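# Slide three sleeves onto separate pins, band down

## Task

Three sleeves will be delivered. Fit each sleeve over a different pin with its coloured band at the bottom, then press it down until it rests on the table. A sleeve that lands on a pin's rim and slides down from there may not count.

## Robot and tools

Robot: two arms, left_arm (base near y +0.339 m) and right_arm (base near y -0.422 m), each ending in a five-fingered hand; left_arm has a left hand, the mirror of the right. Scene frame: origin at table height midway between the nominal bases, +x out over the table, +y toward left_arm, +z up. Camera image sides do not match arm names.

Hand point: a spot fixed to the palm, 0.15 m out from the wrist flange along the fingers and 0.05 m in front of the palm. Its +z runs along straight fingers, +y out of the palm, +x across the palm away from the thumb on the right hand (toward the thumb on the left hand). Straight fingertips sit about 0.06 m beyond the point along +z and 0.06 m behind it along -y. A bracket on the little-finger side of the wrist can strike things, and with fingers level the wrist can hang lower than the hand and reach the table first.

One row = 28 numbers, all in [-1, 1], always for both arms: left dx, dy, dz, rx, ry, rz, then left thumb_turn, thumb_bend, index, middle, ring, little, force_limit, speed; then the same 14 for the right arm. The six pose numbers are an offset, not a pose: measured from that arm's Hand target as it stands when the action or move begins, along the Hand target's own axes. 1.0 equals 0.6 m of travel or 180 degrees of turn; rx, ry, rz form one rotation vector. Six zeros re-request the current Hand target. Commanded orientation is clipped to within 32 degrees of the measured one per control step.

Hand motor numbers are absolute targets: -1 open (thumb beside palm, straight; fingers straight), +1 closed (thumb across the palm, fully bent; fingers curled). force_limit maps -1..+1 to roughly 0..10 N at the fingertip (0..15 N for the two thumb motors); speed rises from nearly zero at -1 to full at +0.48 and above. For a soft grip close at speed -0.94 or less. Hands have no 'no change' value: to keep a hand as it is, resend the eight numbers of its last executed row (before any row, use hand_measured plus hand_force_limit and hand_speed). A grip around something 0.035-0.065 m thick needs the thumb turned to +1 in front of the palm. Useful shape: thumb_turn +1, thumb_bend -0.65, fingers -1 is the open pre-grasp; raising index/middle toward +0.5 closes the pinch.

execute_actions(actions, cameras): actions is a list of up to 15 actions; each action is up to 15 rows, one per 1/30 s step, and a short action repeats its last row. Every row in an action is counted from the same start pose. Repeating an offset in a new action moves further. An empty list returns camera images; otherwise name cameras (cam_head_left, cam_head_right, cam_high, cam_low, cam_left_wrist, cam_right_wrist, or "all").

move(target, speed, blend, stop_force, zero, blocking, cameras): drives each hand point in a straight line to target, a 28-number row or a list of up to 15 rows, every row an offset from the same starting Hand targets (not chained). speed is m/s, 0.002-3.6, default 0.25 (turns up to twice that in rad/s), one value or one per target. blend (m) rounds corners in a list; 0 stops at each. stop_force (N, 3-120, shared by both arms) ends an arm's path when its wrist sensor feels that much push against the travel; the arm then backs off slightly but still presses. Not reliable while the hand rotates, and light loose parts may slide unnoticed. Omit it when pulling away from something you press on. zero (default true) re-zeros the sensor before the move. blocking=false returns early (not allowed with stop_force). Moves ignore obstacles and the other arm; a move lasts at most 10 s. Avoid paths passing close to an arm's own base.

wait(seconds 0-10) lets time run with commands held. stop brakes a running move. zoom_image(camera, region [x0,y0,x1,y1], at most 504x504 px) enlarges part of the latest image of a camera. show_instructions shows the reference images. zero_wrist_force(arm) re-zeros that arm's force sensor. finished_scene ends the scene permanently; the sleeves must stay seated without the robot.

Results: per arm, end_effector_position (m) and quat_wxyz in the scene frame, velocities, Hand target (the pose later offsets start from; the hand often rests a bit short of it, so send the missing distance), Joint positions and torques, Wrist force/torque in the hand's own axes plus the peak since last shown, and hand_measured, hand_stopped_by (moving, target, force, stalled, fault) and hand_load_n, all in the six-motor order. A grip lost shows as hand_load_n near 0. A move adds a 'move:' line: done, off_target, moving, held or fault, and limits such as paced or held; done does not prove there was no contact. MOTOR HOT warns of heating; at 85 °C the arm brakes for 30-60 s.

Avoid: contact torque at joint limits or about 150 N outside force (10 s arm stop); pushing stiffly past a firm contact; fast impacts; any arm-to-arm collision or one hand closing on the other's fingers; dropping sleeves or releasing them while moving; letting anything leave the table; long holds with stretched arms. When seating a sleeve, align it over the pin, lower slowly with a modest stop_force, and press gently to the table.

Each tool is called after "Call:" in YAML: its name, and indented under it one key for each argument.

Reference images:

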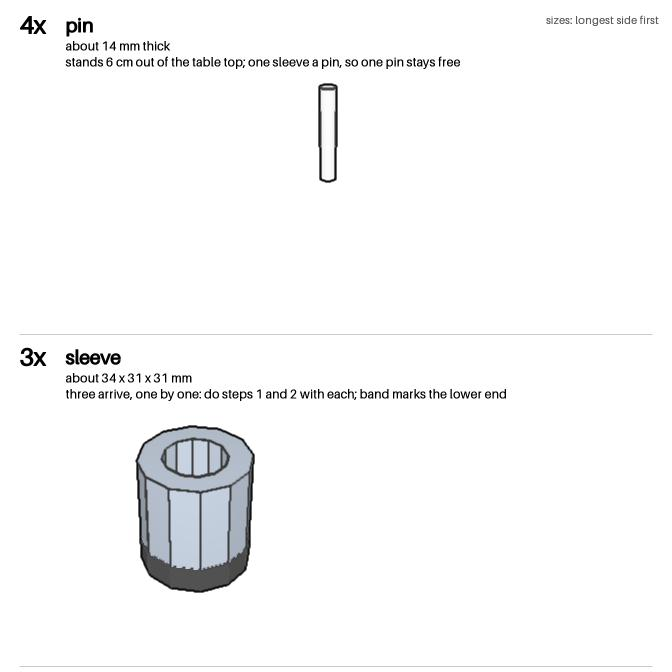

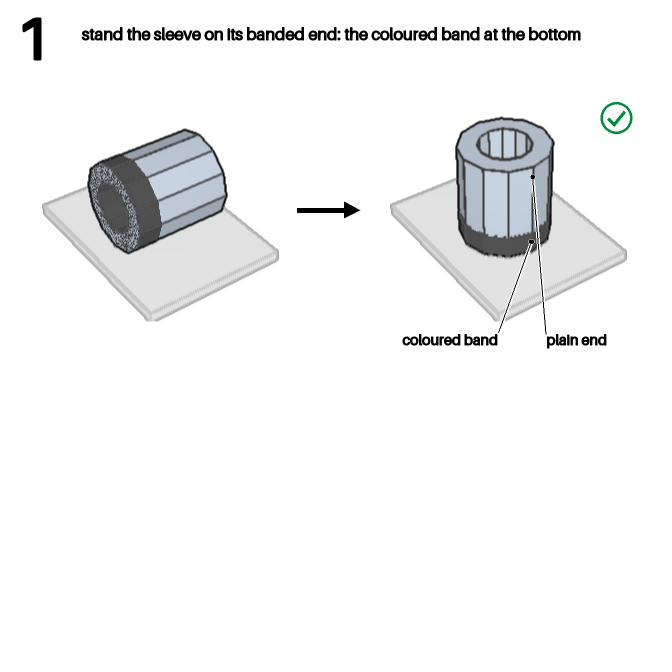

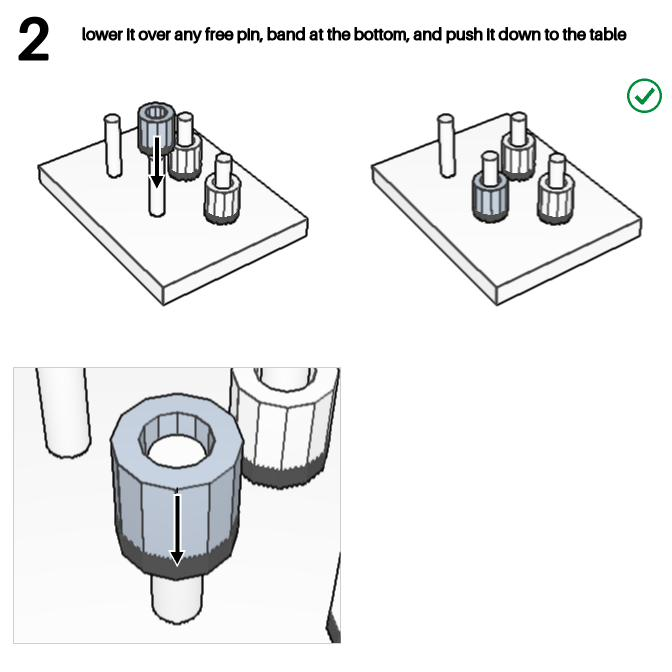

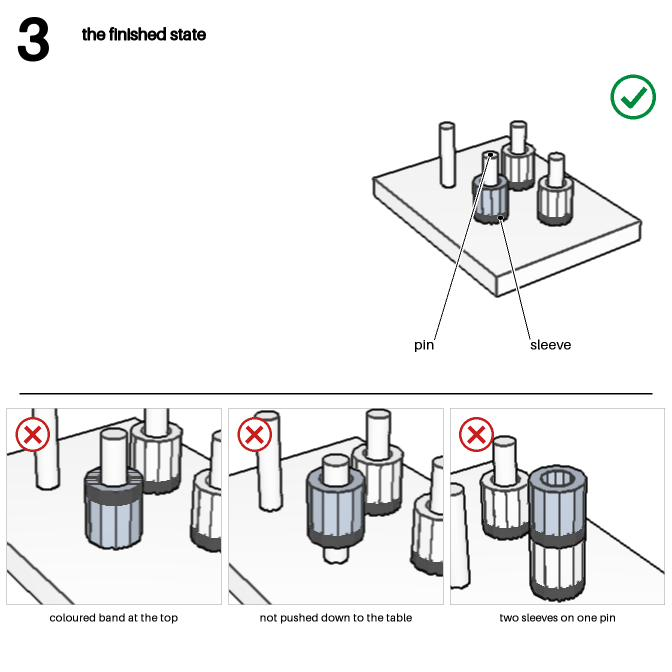

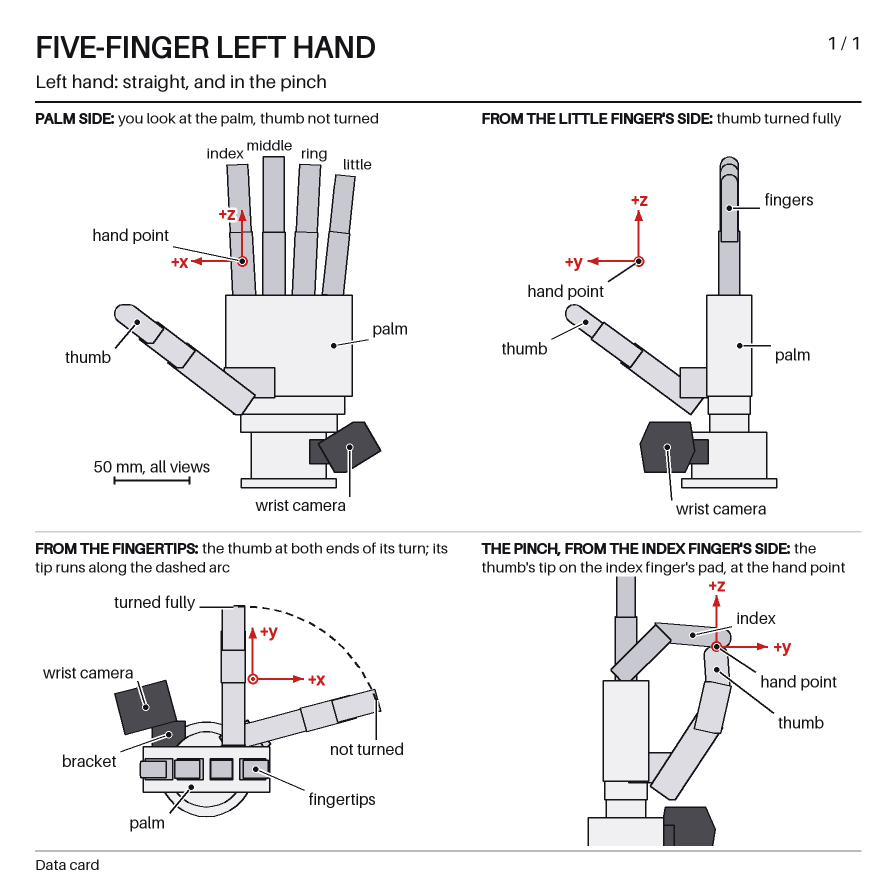

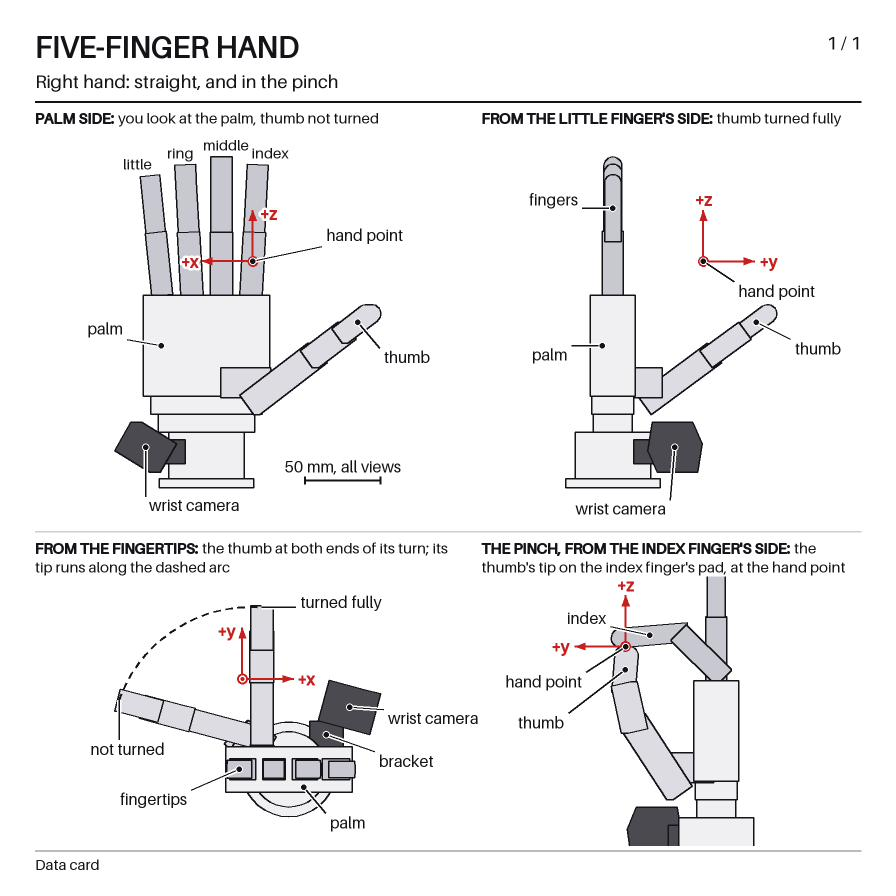

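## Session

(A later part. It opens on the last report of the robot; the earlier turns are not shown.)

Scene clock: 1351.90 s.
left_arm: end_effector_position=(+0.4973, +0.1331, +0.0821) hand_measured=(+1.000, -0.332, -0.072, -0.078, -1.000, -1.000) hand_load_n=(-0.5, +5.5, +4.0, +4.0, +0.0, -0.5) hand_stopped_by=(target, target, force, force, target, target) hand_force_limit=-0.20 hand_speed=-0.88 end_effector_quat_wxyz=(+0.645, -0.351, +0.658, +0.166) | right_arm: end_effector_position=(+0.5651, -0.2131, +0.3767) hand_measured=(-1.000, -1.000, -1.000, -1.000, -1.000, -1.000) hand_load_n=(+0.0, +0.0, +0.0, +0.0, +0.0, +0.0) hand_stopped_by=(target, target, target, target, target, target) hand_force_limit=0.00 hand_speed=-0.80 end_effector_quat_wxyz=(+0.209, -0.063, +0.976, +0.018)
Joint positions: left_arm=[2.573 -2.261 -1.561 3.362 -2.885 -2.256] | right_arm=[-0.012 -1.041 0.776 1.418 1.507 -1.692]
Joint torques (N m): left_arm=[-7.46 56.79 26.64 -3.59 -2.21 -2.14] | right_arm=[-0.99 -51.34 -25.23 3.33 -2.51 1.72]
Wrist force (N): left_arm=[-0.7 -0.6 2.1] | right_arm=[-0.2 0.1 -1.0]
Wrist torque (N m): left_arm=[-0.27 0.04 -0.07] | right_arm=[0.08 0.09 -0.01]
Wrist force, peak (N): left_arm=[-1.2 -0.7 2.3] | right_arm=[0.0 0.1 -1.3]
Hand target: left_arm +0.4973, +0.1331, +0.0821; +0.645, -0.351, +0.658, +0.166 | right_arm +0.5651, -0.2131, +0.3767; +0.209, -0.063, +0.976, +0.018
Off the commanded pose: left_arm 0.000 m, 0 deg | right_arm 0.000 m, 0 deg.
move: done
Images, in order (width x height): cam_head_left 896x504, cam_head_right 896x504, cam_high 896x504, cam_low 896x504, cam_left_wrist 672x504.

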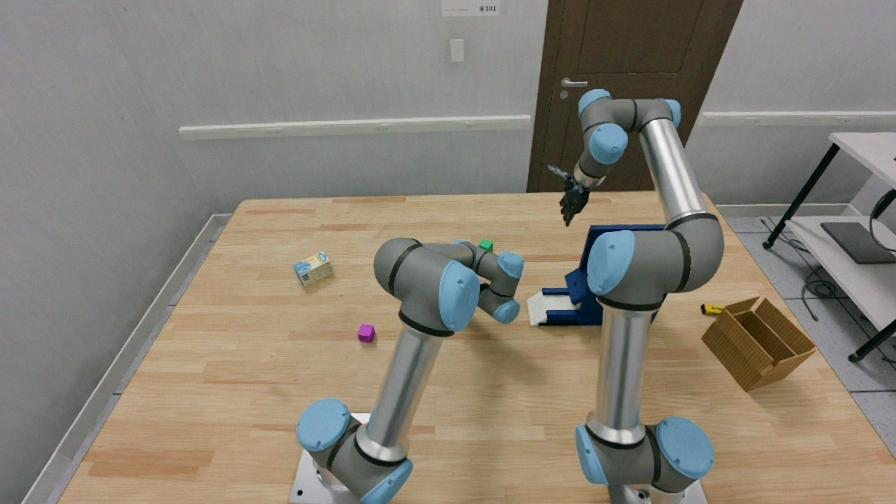

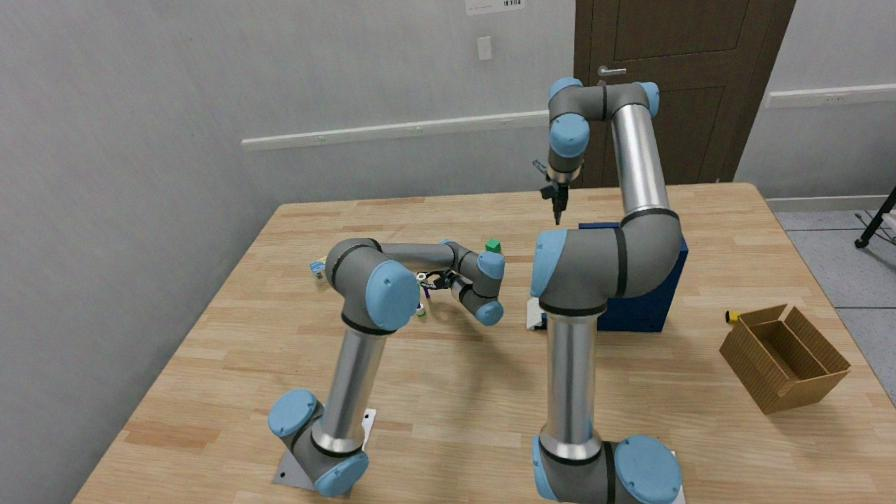

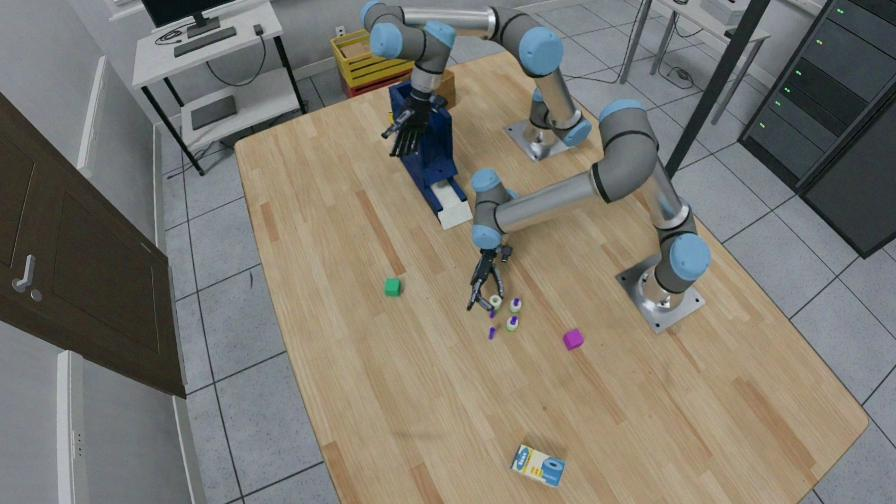

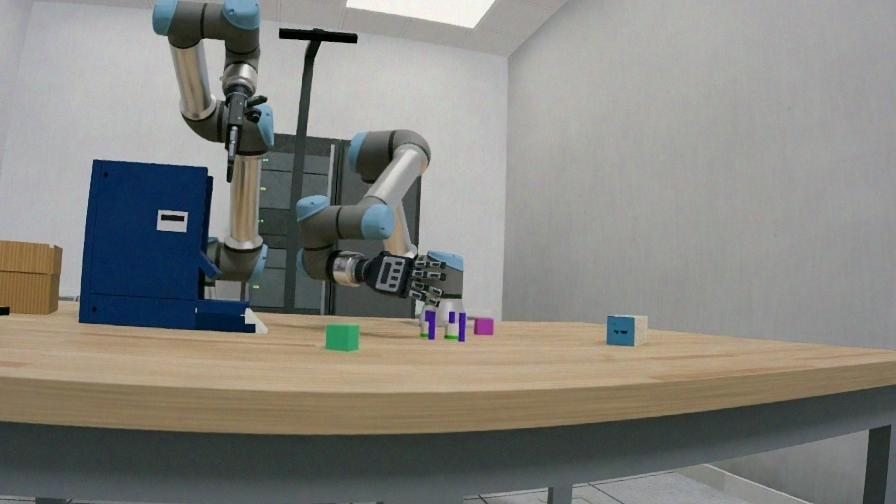

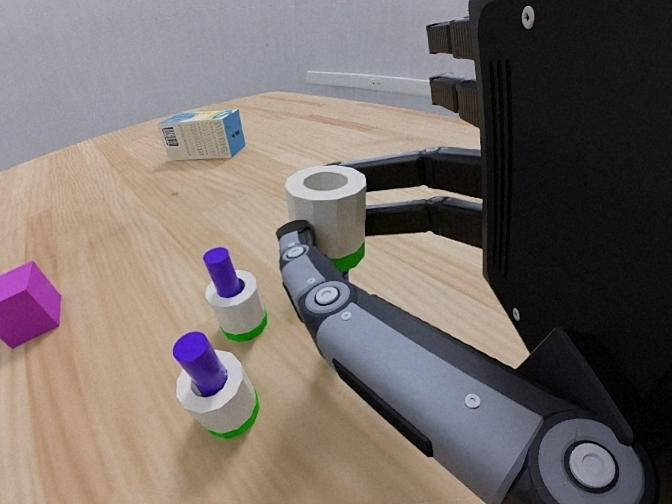

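Call:
move:
  target: [0.0075,0.0015,0.0062,0,0,0,1,-0.33,0.35,0.35,-1,-1,-0.2,-0.88,0,0,0,0,0,0,-1,-1,-1,-1,-1,-1,0.0,-0.8]
  speed: 0.02
  stop_force: 3
  cameras: ["cam_head_right","cam_high","cam_low","cam_left_wrist"]

Call:
zoom_image:
  camera: "cam_high"
  region: [485, 290, 515, 320]

Call:
zoom_image:
  camera: "cam_head_right"
  region: [410, 265, 440, 305]

Call:
zoom_image:
  camera: "cam_low"
  region: [415, 290, 455, 345]

Call:
zoom_image:
  camera: "cam_left_wrist"
  region: [260, 150, 400, 310]

Scene clock: 1367.40 s.
left_arm: end_effector_position=(+0.4998, +0.1351, +0.0771) hand_measured=(+1.000, -0.332, -0.072, -0.078, -1.000, -1.000) hand_load_n=(-0.5, +5.5, +4.5, +4.0, +0.0, +0.0) hand_stopped_by=(target, target, force, force, target, target) hand_force_limit=-0.20 hand_speed=-0.88 end_effector_quat_wxyz=(+0.645, -0.351, +0.658, +0.166) | right_arm: end_effector_position=(+0.5651, -0.2131, +0.3767) hand_measured=(-1.000, -1.000, -1.000, -1.000, -1.000, -1.000) hand_load_n=(+0.0, +0.0, +0.0, +0.0, +0.0, +0.0) hand_stopped_by=(target, target, target, target, target, target) hand_force_limit=0.00 hand_speed=-0.80 end_effector_quat_wxyz=(+0.209, -0.063, +0.976, +0.018)
Joint positions: left_arm=[2.579 -2.267 -1.566 3.381 -2.88 -2.246] | right_arm=[-0.012 -1.041 0.776 1.418 1.507 -1.692]
Joint torques (N m): left_arm=[-3.47 54.93 20.38 -3.32 -2.4 -1.91] | right_arm=[0.18 -50.86 -25.19 3.24 -2.48 1.75]
Wrist force (N): left_arm=[-1.0 -0.6 2.1] | right_arm=[-0.2 0.1 -1.0]
Wrist torque (N m): left_arm=[-0.26 0.04 -0.08] | right_arm=[0.07 0.07 -0.01]
Wrist force, peak (N): left_arm=[-1.4 -0.9 2.3] | right_arm=[0.0 0.0 -1.3]
Hand target: left_arm +0.4998, +0.1351, +0.0771; +0.645, -0.351, +0.658, +0.166 | right_arm +0.5651, -0.2131, +0.3767; +0.209, -0.063, +0.976, +0.018
Off the commanded pose: left_arm 0.000 m, 0 deg | right_arm 0.000 m, 0 deg.
move: done
Images, in order (width x height): cam_head_right 896x504, cam_high 896x504, cam_low 896x504, cam_left_wrist 672x504.

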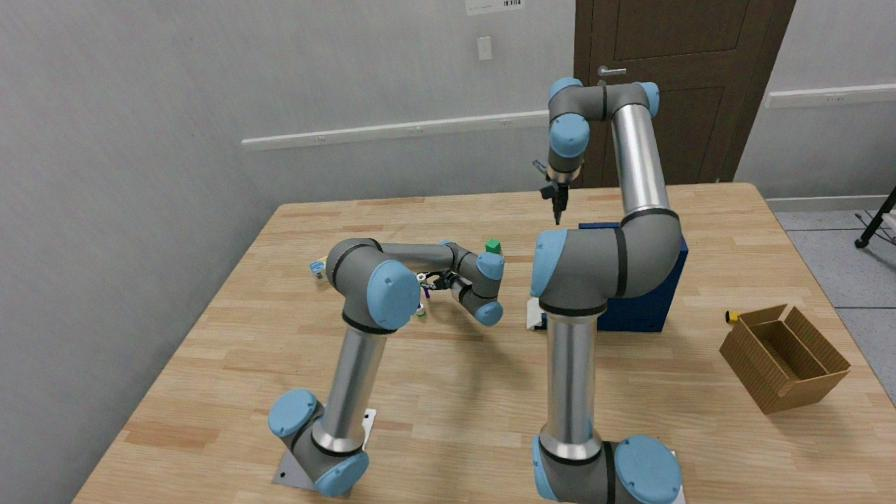

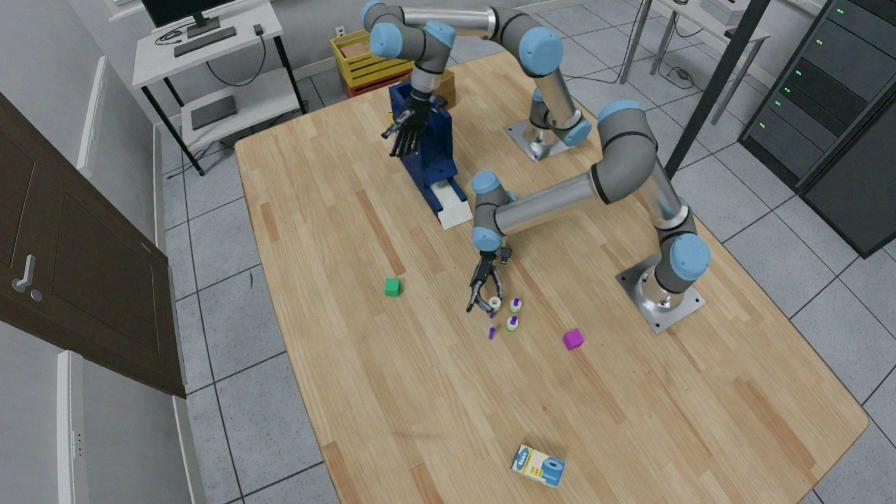

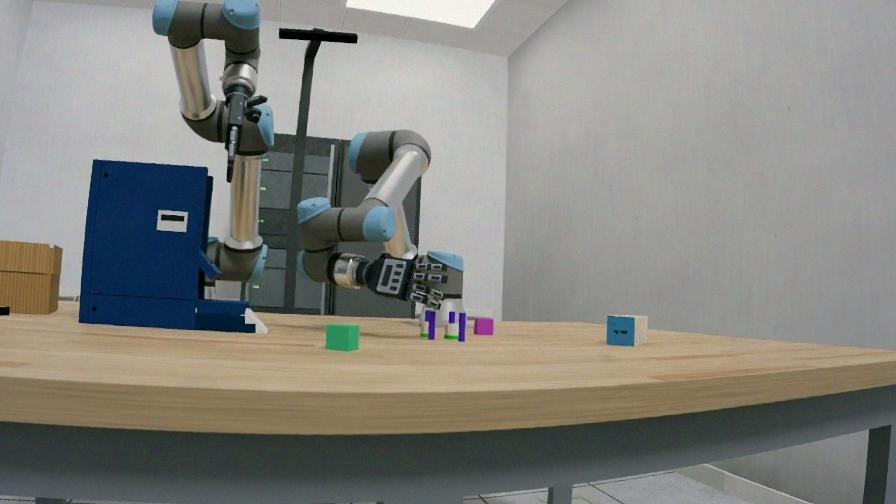

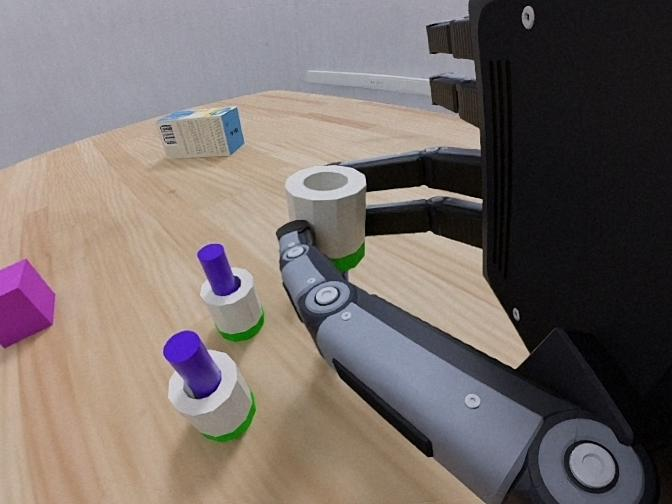

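Scaled by 16.800 from the camera's 896x504 image, which has a finer 1280x720 frame.

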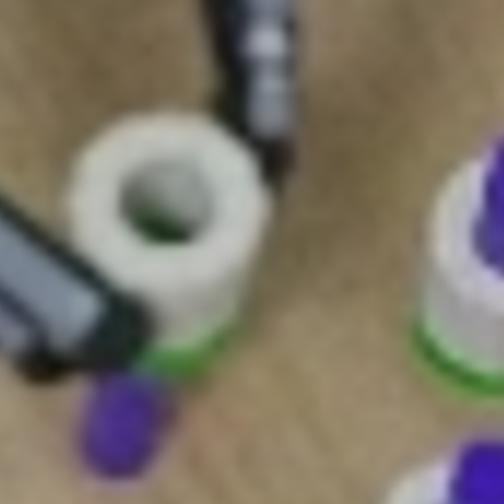

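Scaled by 12.600 from the camera's 896x504 image, which has a finer 1280x720 frame.

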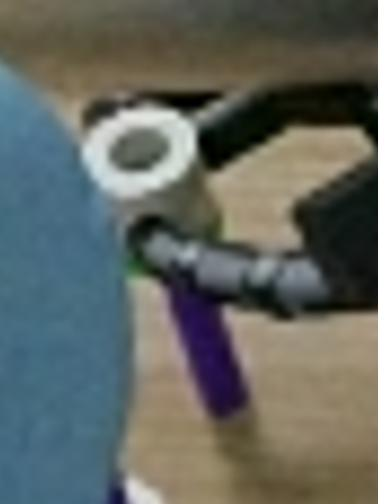

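Scaled by 9.164 from the camera's 896x504 image, which has a finer 1280x720 frame.

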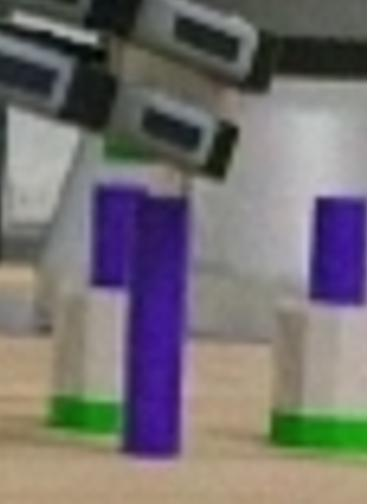

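Scaled by 3.150 from the camera's 672x504 image, which has a finer 960x720 frame.

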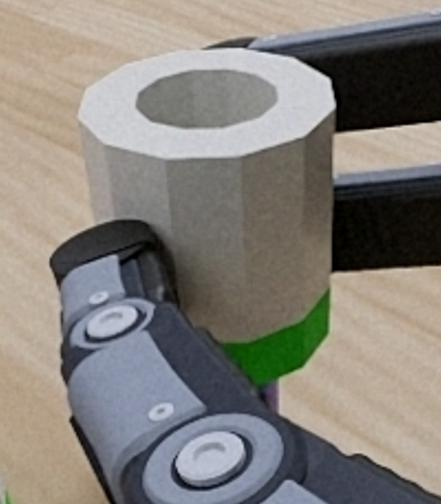

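Call:
move:
  target: [0.0241,0.0058,0.0028,0,0,0,1,-0.33,0.35,0.35,-1,-1,-0.2,-0.88,0,0,0,0,0,0,-1,-1,-1,-1,-1,-1,0.0,-0.8]
  speed: 0.012
  stop_force: 3
  cameras: ["cam_head_right","cam_high","cam_low","cam_left_wrist"]

Call:
zoom_image:
  camera: "cam_high"
  region: [485, 290, 515, 320]

Call:
zoom_image:
  camera: "cam_low"
  region: [415, 290, 455, 345]

Call:
zoom_image:
  camera: "cam_left_wrist"
  region: [260, 150, 400, 310]

Scene clock: 1377.70 s.
left_arm: end_effector_position=(+0.4998, +0.1351, +0.0621) hand_measured=(+1.000, -0.332, -0.072, -0.078, -1.000, -1.000) hand_load_n=(-0.5, +5.5, +4.5, +3.5, +0.0, +0.0) hand_stopped_by=(target, target, force, force, target, target) hand_force_limit=-0.20 hand_speed=-0.88 end_effector_quat_wxyz=(+0.645, -0.351, +0.658, +0.166) | right_arm: end_effector_position=(+0.5651, -0.2131, +0.3767) hand_measured=(-1.000, -1.000, -1.000, -1.000, -1.000, -1.000) hand_load_n=(+0.0, +0.0, +0.0, +0.0, +0.0, +0.0) hand_stopped_by=(target, target, target, target, target, target) hand_force_limit=0.00 hand_speed=-0.80 end_effector_quat_wxyz=(+0.209, -0.063, +0.976, +0.018)
Joint positions: left_arm=[2.579 -2.289 -1.572 3.41 -2.88 -2.246] | right_arm=[-0.012 -1.041 0.776 1.418 1.507 -1.692]
Joint torques (N m): left_arm=[-6.14 57.11 14.07 -3.8 -2.36 1.8] | right_arm=[-0.52 -50.67 -24.95 3.3 -2.52 1.7]
Wrist force (N): left_arm=[-0.8 -0.6 2.1] | right_arm=[-0.2 0.0 -1.0]
Wrist torque (N m): left_arm=[-0.26 0.03 -0.04] | right_arm=[0.07 0.08 -0.01]
Wrist force, peak (N): left_arm=[-1.2 -0.7 2.4] | right_arm=[-0.2 0.1 -1.4]
Hand target: left_arm +0.4998, +0.1351, +0.0621; +0.645, -0.351, +0.658, +0.166 | right_arm +0.5651, -0.2131, +0.3767; +0.209, -0.063, +0.976, +0.018
Off the commanded pose: left_arm 0.000 m, 0 deg | right_arm 0.000 m, 0 deg.
move: done
Images, in order (width x height): cam_head_right 896x504, cam_high 896x504, cam_low 896x504, cam_left_wrist 672x504.

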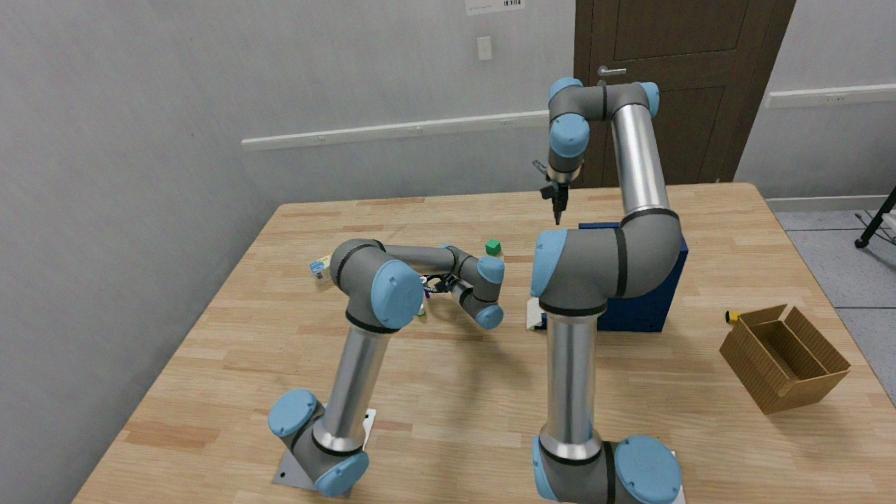

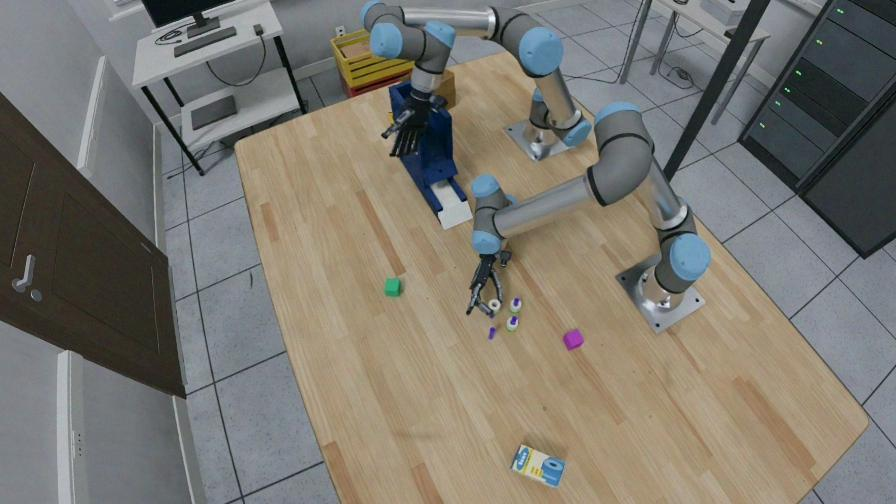

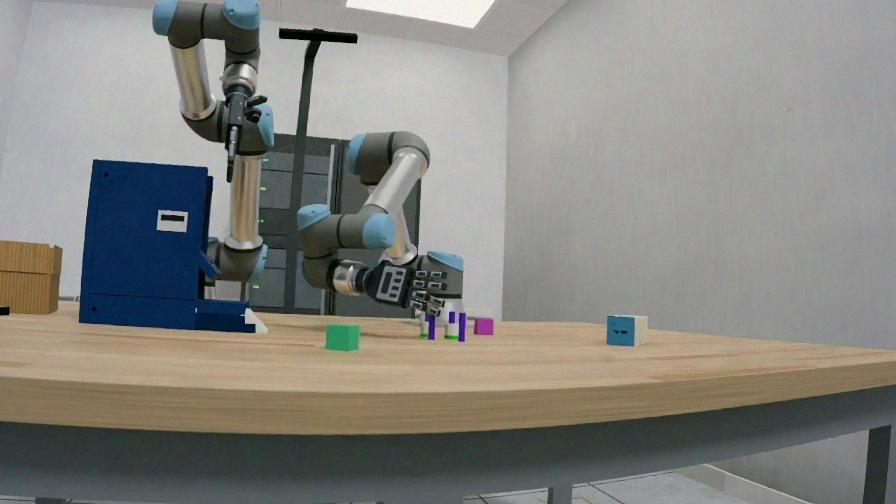

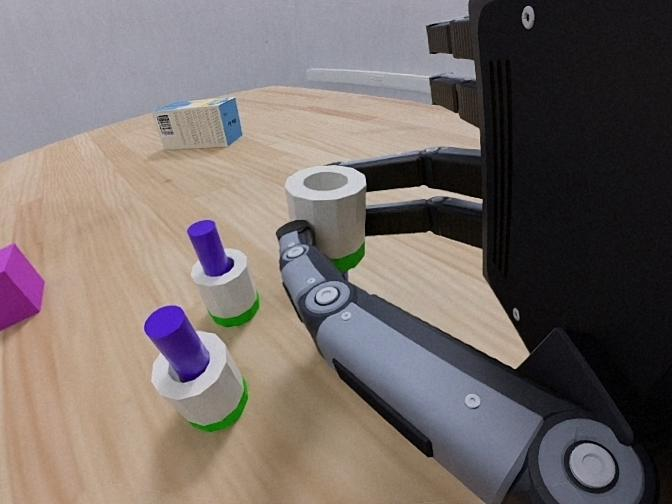

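Scaled by 16.800 from the camera's 896x504 image, which has a finer 1280x720 frame.

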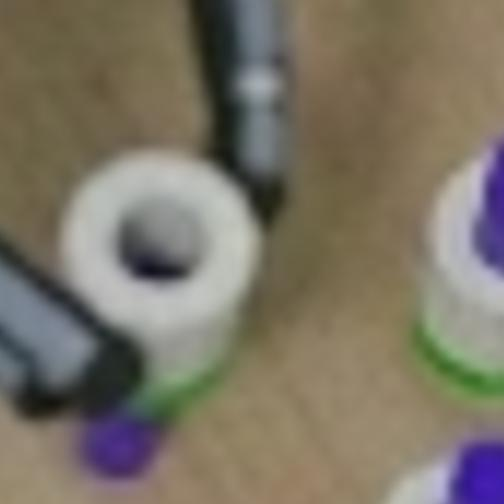

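Scaled by 9.164 from the camera's 896x504 image, which has a finer 1280x720 frame.

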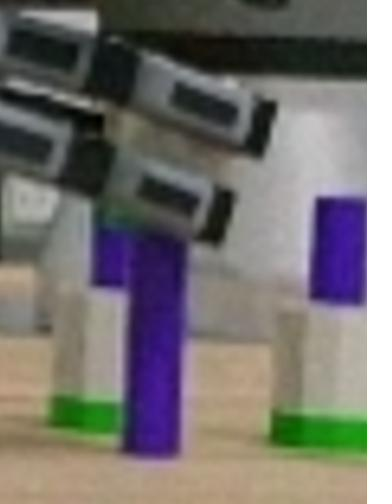

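Scaled by 3.150 from the camera's 672x504 image, which has a finer 960x720 frame.

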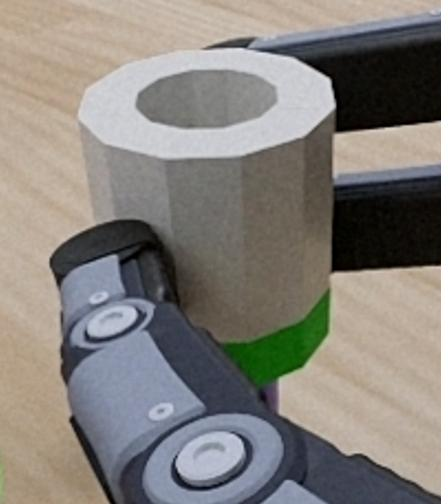

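Call:
move:
  target: [0.0356,0.0086,0.0041,0,0,0,1,-0.33,0.35,0.35,-1,-1,-0.2,-0.88,0,0,0,0,0,0,-1,-1,-1,-1,-1,-1,0.0,-0.8]
  speed: 0.015
  stop_force: 3
  cameras: ["cam_head_right","cam_high","cam_low","cam_left_wrist"]

Call:
zoom_image:
  camera: "cam_high"
  region: [485, 290, 515, 320]

Call:
zoom_image:
  camera: "cam_left_wrist"
  region: [260, 150, 400, 310]

Scene clock: 1383.30 s.
left_arm: end_effector_position=(+0.4998, +0.1351, +0.0400) hand_measured=(+1.000, -0.332, -0.072, -0.078, -1.000, -1.000) hand_load_n=(-0.5, +5.5, +4.0, +3.5, +0.0, +0.0) hand_stopped_by=(target, target, force, force, target, target) hand_force_limit=-0.20 hand_speed=-0.88 end_effector_quat_wxyz=(+0.645, -0.351, +0.658, +0.166) | right_arm: end_effector_position=(+0.5651, -0.2131, +0.3767) hand_measured=(-1.000, -1.000, -1.000, -1.000, -1.000, -1.000) hand_load_n=(+0.0, +0.0, +0.0, +0.0, +0.0, +0.0) hand_stopped_by=(target, target, target, target, target, target) hand_force_limit=0.00 hand_speed=-0.80 end_effector_quat_wxyz=(+0.209, -0.063, +0.976, +0.018)
Joint positions: left_arm=[2.579 -2.325 -1.578 3.452 -2.88 -2.246] | right_arm=[-0.012 -1.041 0.776 1.418 1.507 -1.692]
Joint torques (N m): left_arm=[-7.09 58.18 9.61 -3.6 -2.31 1.81] | right_arm=[-0.62 -50.65 -25.41 3.27 -2.53 1.7]
Wrist force (N): left_arm=[-1.0 -0.6 2.2] | right_arm=[0.1 0.0 -1.0]
Wrist torque (N m): left_arm=[-0.28 0.05 -0.03] | right_arm=[0.06 0.03 0.00]
Wrist force, peak (N): left_arm=[-1.1 -0.6 2.4] | right_arm=[0.0 0.1 -1.2]
Hand target: left_arm +0.4998, +0.1351, +0.0400; +0.645, -0.351, +0.658, +0.166 | right_arm +0.5651, -0.2131, +0.3767; +0.209, -0.063, +0.976, +0.018
Off the commanded pose: left_arm 0.000 m, 0 deg | right_arm 0.000 m, 0 deg.
move: done
Images, in order (width x height): cam_head_right 896x504, cam_high 896x504, cam_low 896x504, cam_left_wrist 672x504.

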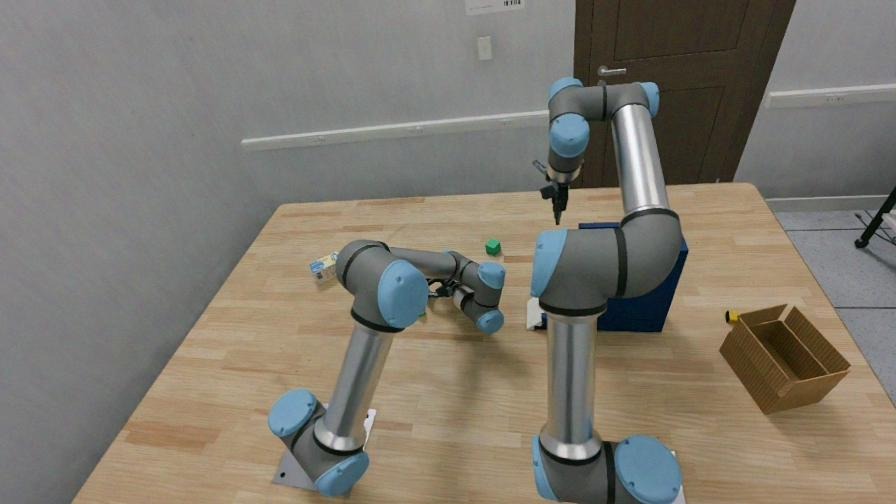

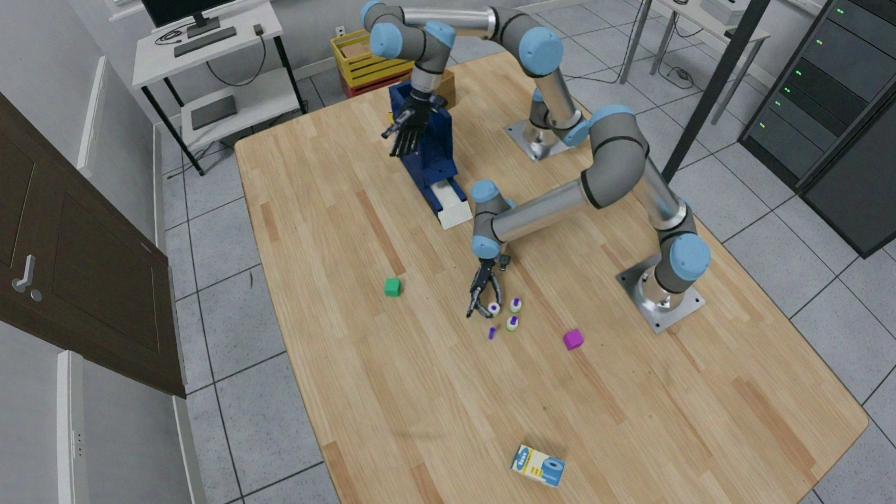

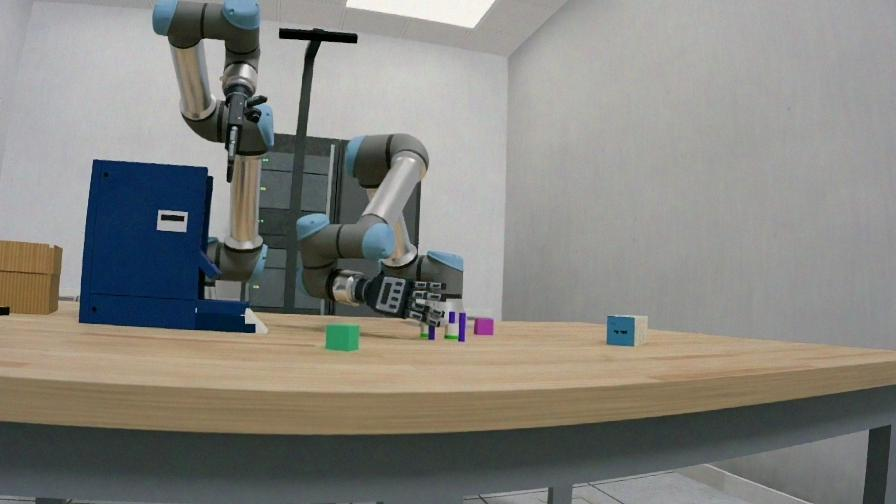

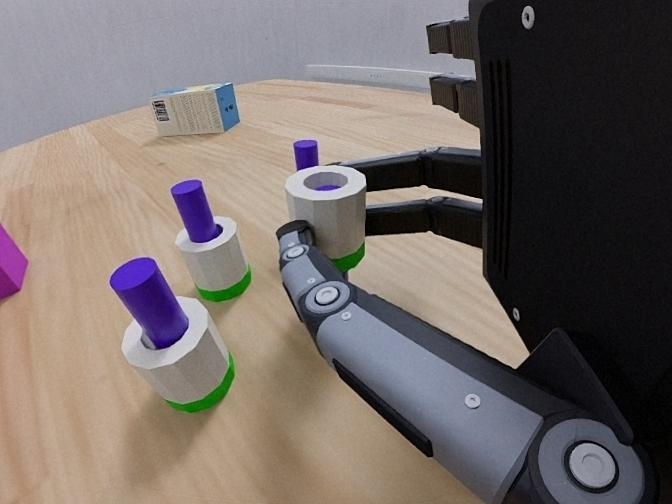

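Scaled by 16.800 from the camera's 896x504 image, which has a finer 1280x720 frame.

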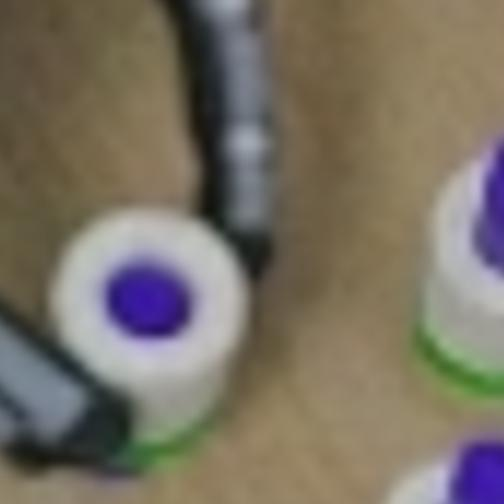

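Scaled by 3.150 from the camera's 672x504 image, which has a finer 960x720 frame.

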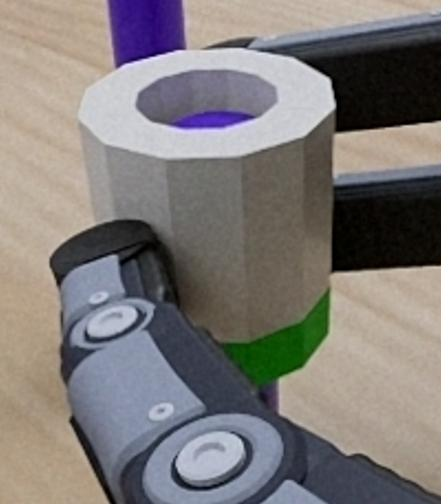

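Call:
move:
  target: [0.0367,0.0089,0.0042,0,0,0,1,-0.33,0.35,0.35,-1,-1,-0.2,-0.88,0,0,0,0,0,0,-1,-1,-1,-1,-1,-1,0.0,-0.8]
  speed: 0.015
  stop_force: 3
  cameras: ["cam_low","cam_left_wrist"]

Call:
zoom_image:
  camera: "cam_low"
  region: [415, 290, 455, 345]

Call:
zoom_image:
  camera: "cam_left_wrist"
  region: [260, 150, 400, 310]

Scene clock: 1391.87 s.
left_arm: end_effector_position=(+0.4998, +0.1350, +0.0172) hand_measured=(+1.000, -0.332, -0.072, -0.078, -1.000, -1.000) hand_load_n=(-0.5, +5.5, +4.0, +4.0, +0.0, +0.0) hand_stopped_by=(target, target, force, force, target, target) hand_force_limit=-0.20 hand_speed=-0.88 end_effector_quat_wxyz=(+0.645, -0.351, +0.658, +0.166) | right_arm: end_effector_position=(+0.5651, -0.2131, +0.3767) hand_measured=(-1.000, -1.000, -1.000, -1.000, -1.000, -1.000) hand_load_n=(+0.0, +0.0, +0.0, +0.0, +0.0, +0.0) hand_stopped_by=(target, target, target, target, target, target) hand_force_limit=0.00 hand_speed=-0.80 end_effector_quat_wxyz=(+0.209, -0.063, +0.976, +0.018)
Joint positions: left_arm=[2.579 -2.362 -1.582 3.493 -2.88 -2.246] | right_arm=[-0.012 -1.041 0.776 1.418 1.507 -1.692]
Joint torques (N m): left_arm=[-5.73 56.09 4.38 -3.68 -2.19 1.61] | right_arm=[-0.4 -50.49 -25.02 3.29 -2.5 1.58]
Wrist force (N): left_arm=[-1.0 -0.8 2.3] | right_arm=[0.0 0.0 -1.0]
Wrist torque (N m): left_arm=[-0.30 0.05 0.00] | right_arm=[0.07 0.04 0.00]
Wrist force, peak (N): left_arm=[-1.1 -1.0 2.4] | right_arm=[-0.2 0.0 -1.3]
Hand target: left_arm +0.4998, +0.1350, +0.0172; +0.645, -0.351, +0.658, +0.166 | right_arm +0.5651, -0.2131, +0.3767; +0.209, -0.063, +0.976, +0.018
Off the commanded pose: left_arm 0.000 m, 0 deg | right_arm 0.000 m, 0 deg.
move: done
Images, in order (width x height): cam_low 896x504, cam_left_wrist 672x504.

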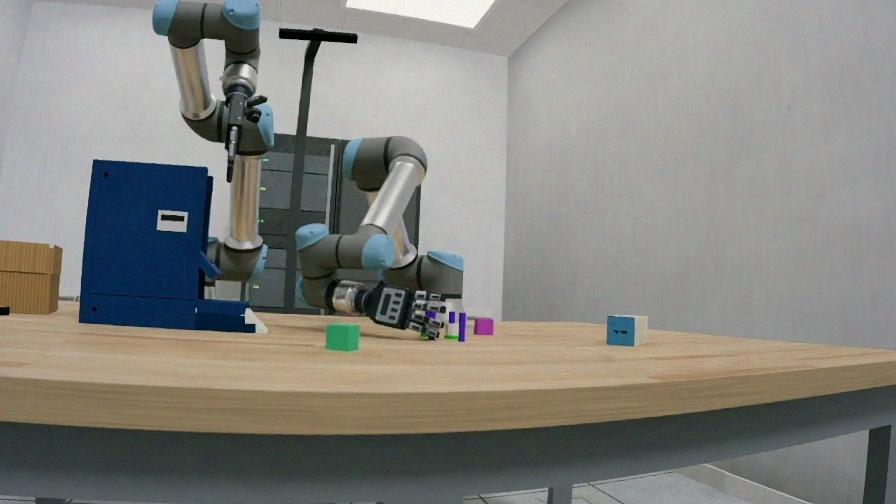

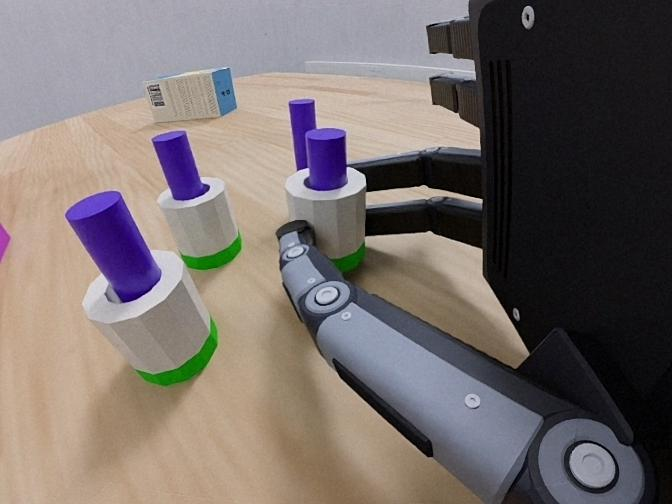

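Scaled by 9.164 from the camera's 896x504 image, which has a finer 1280x720 frame.

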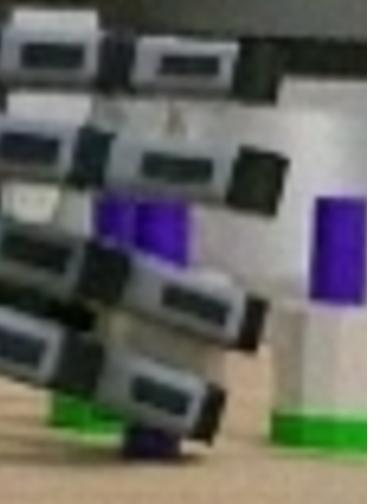

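Scaled by 3.150 from the camera's 672x504 image, which has a finer 960x720 frame.

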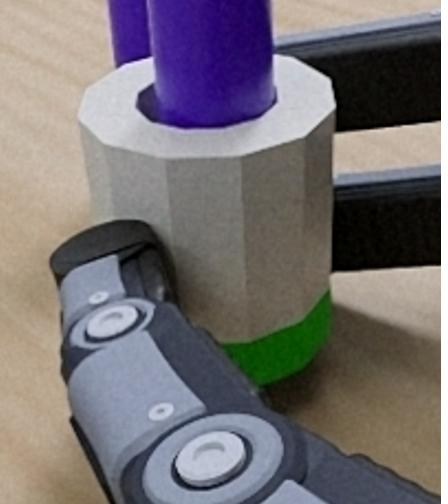

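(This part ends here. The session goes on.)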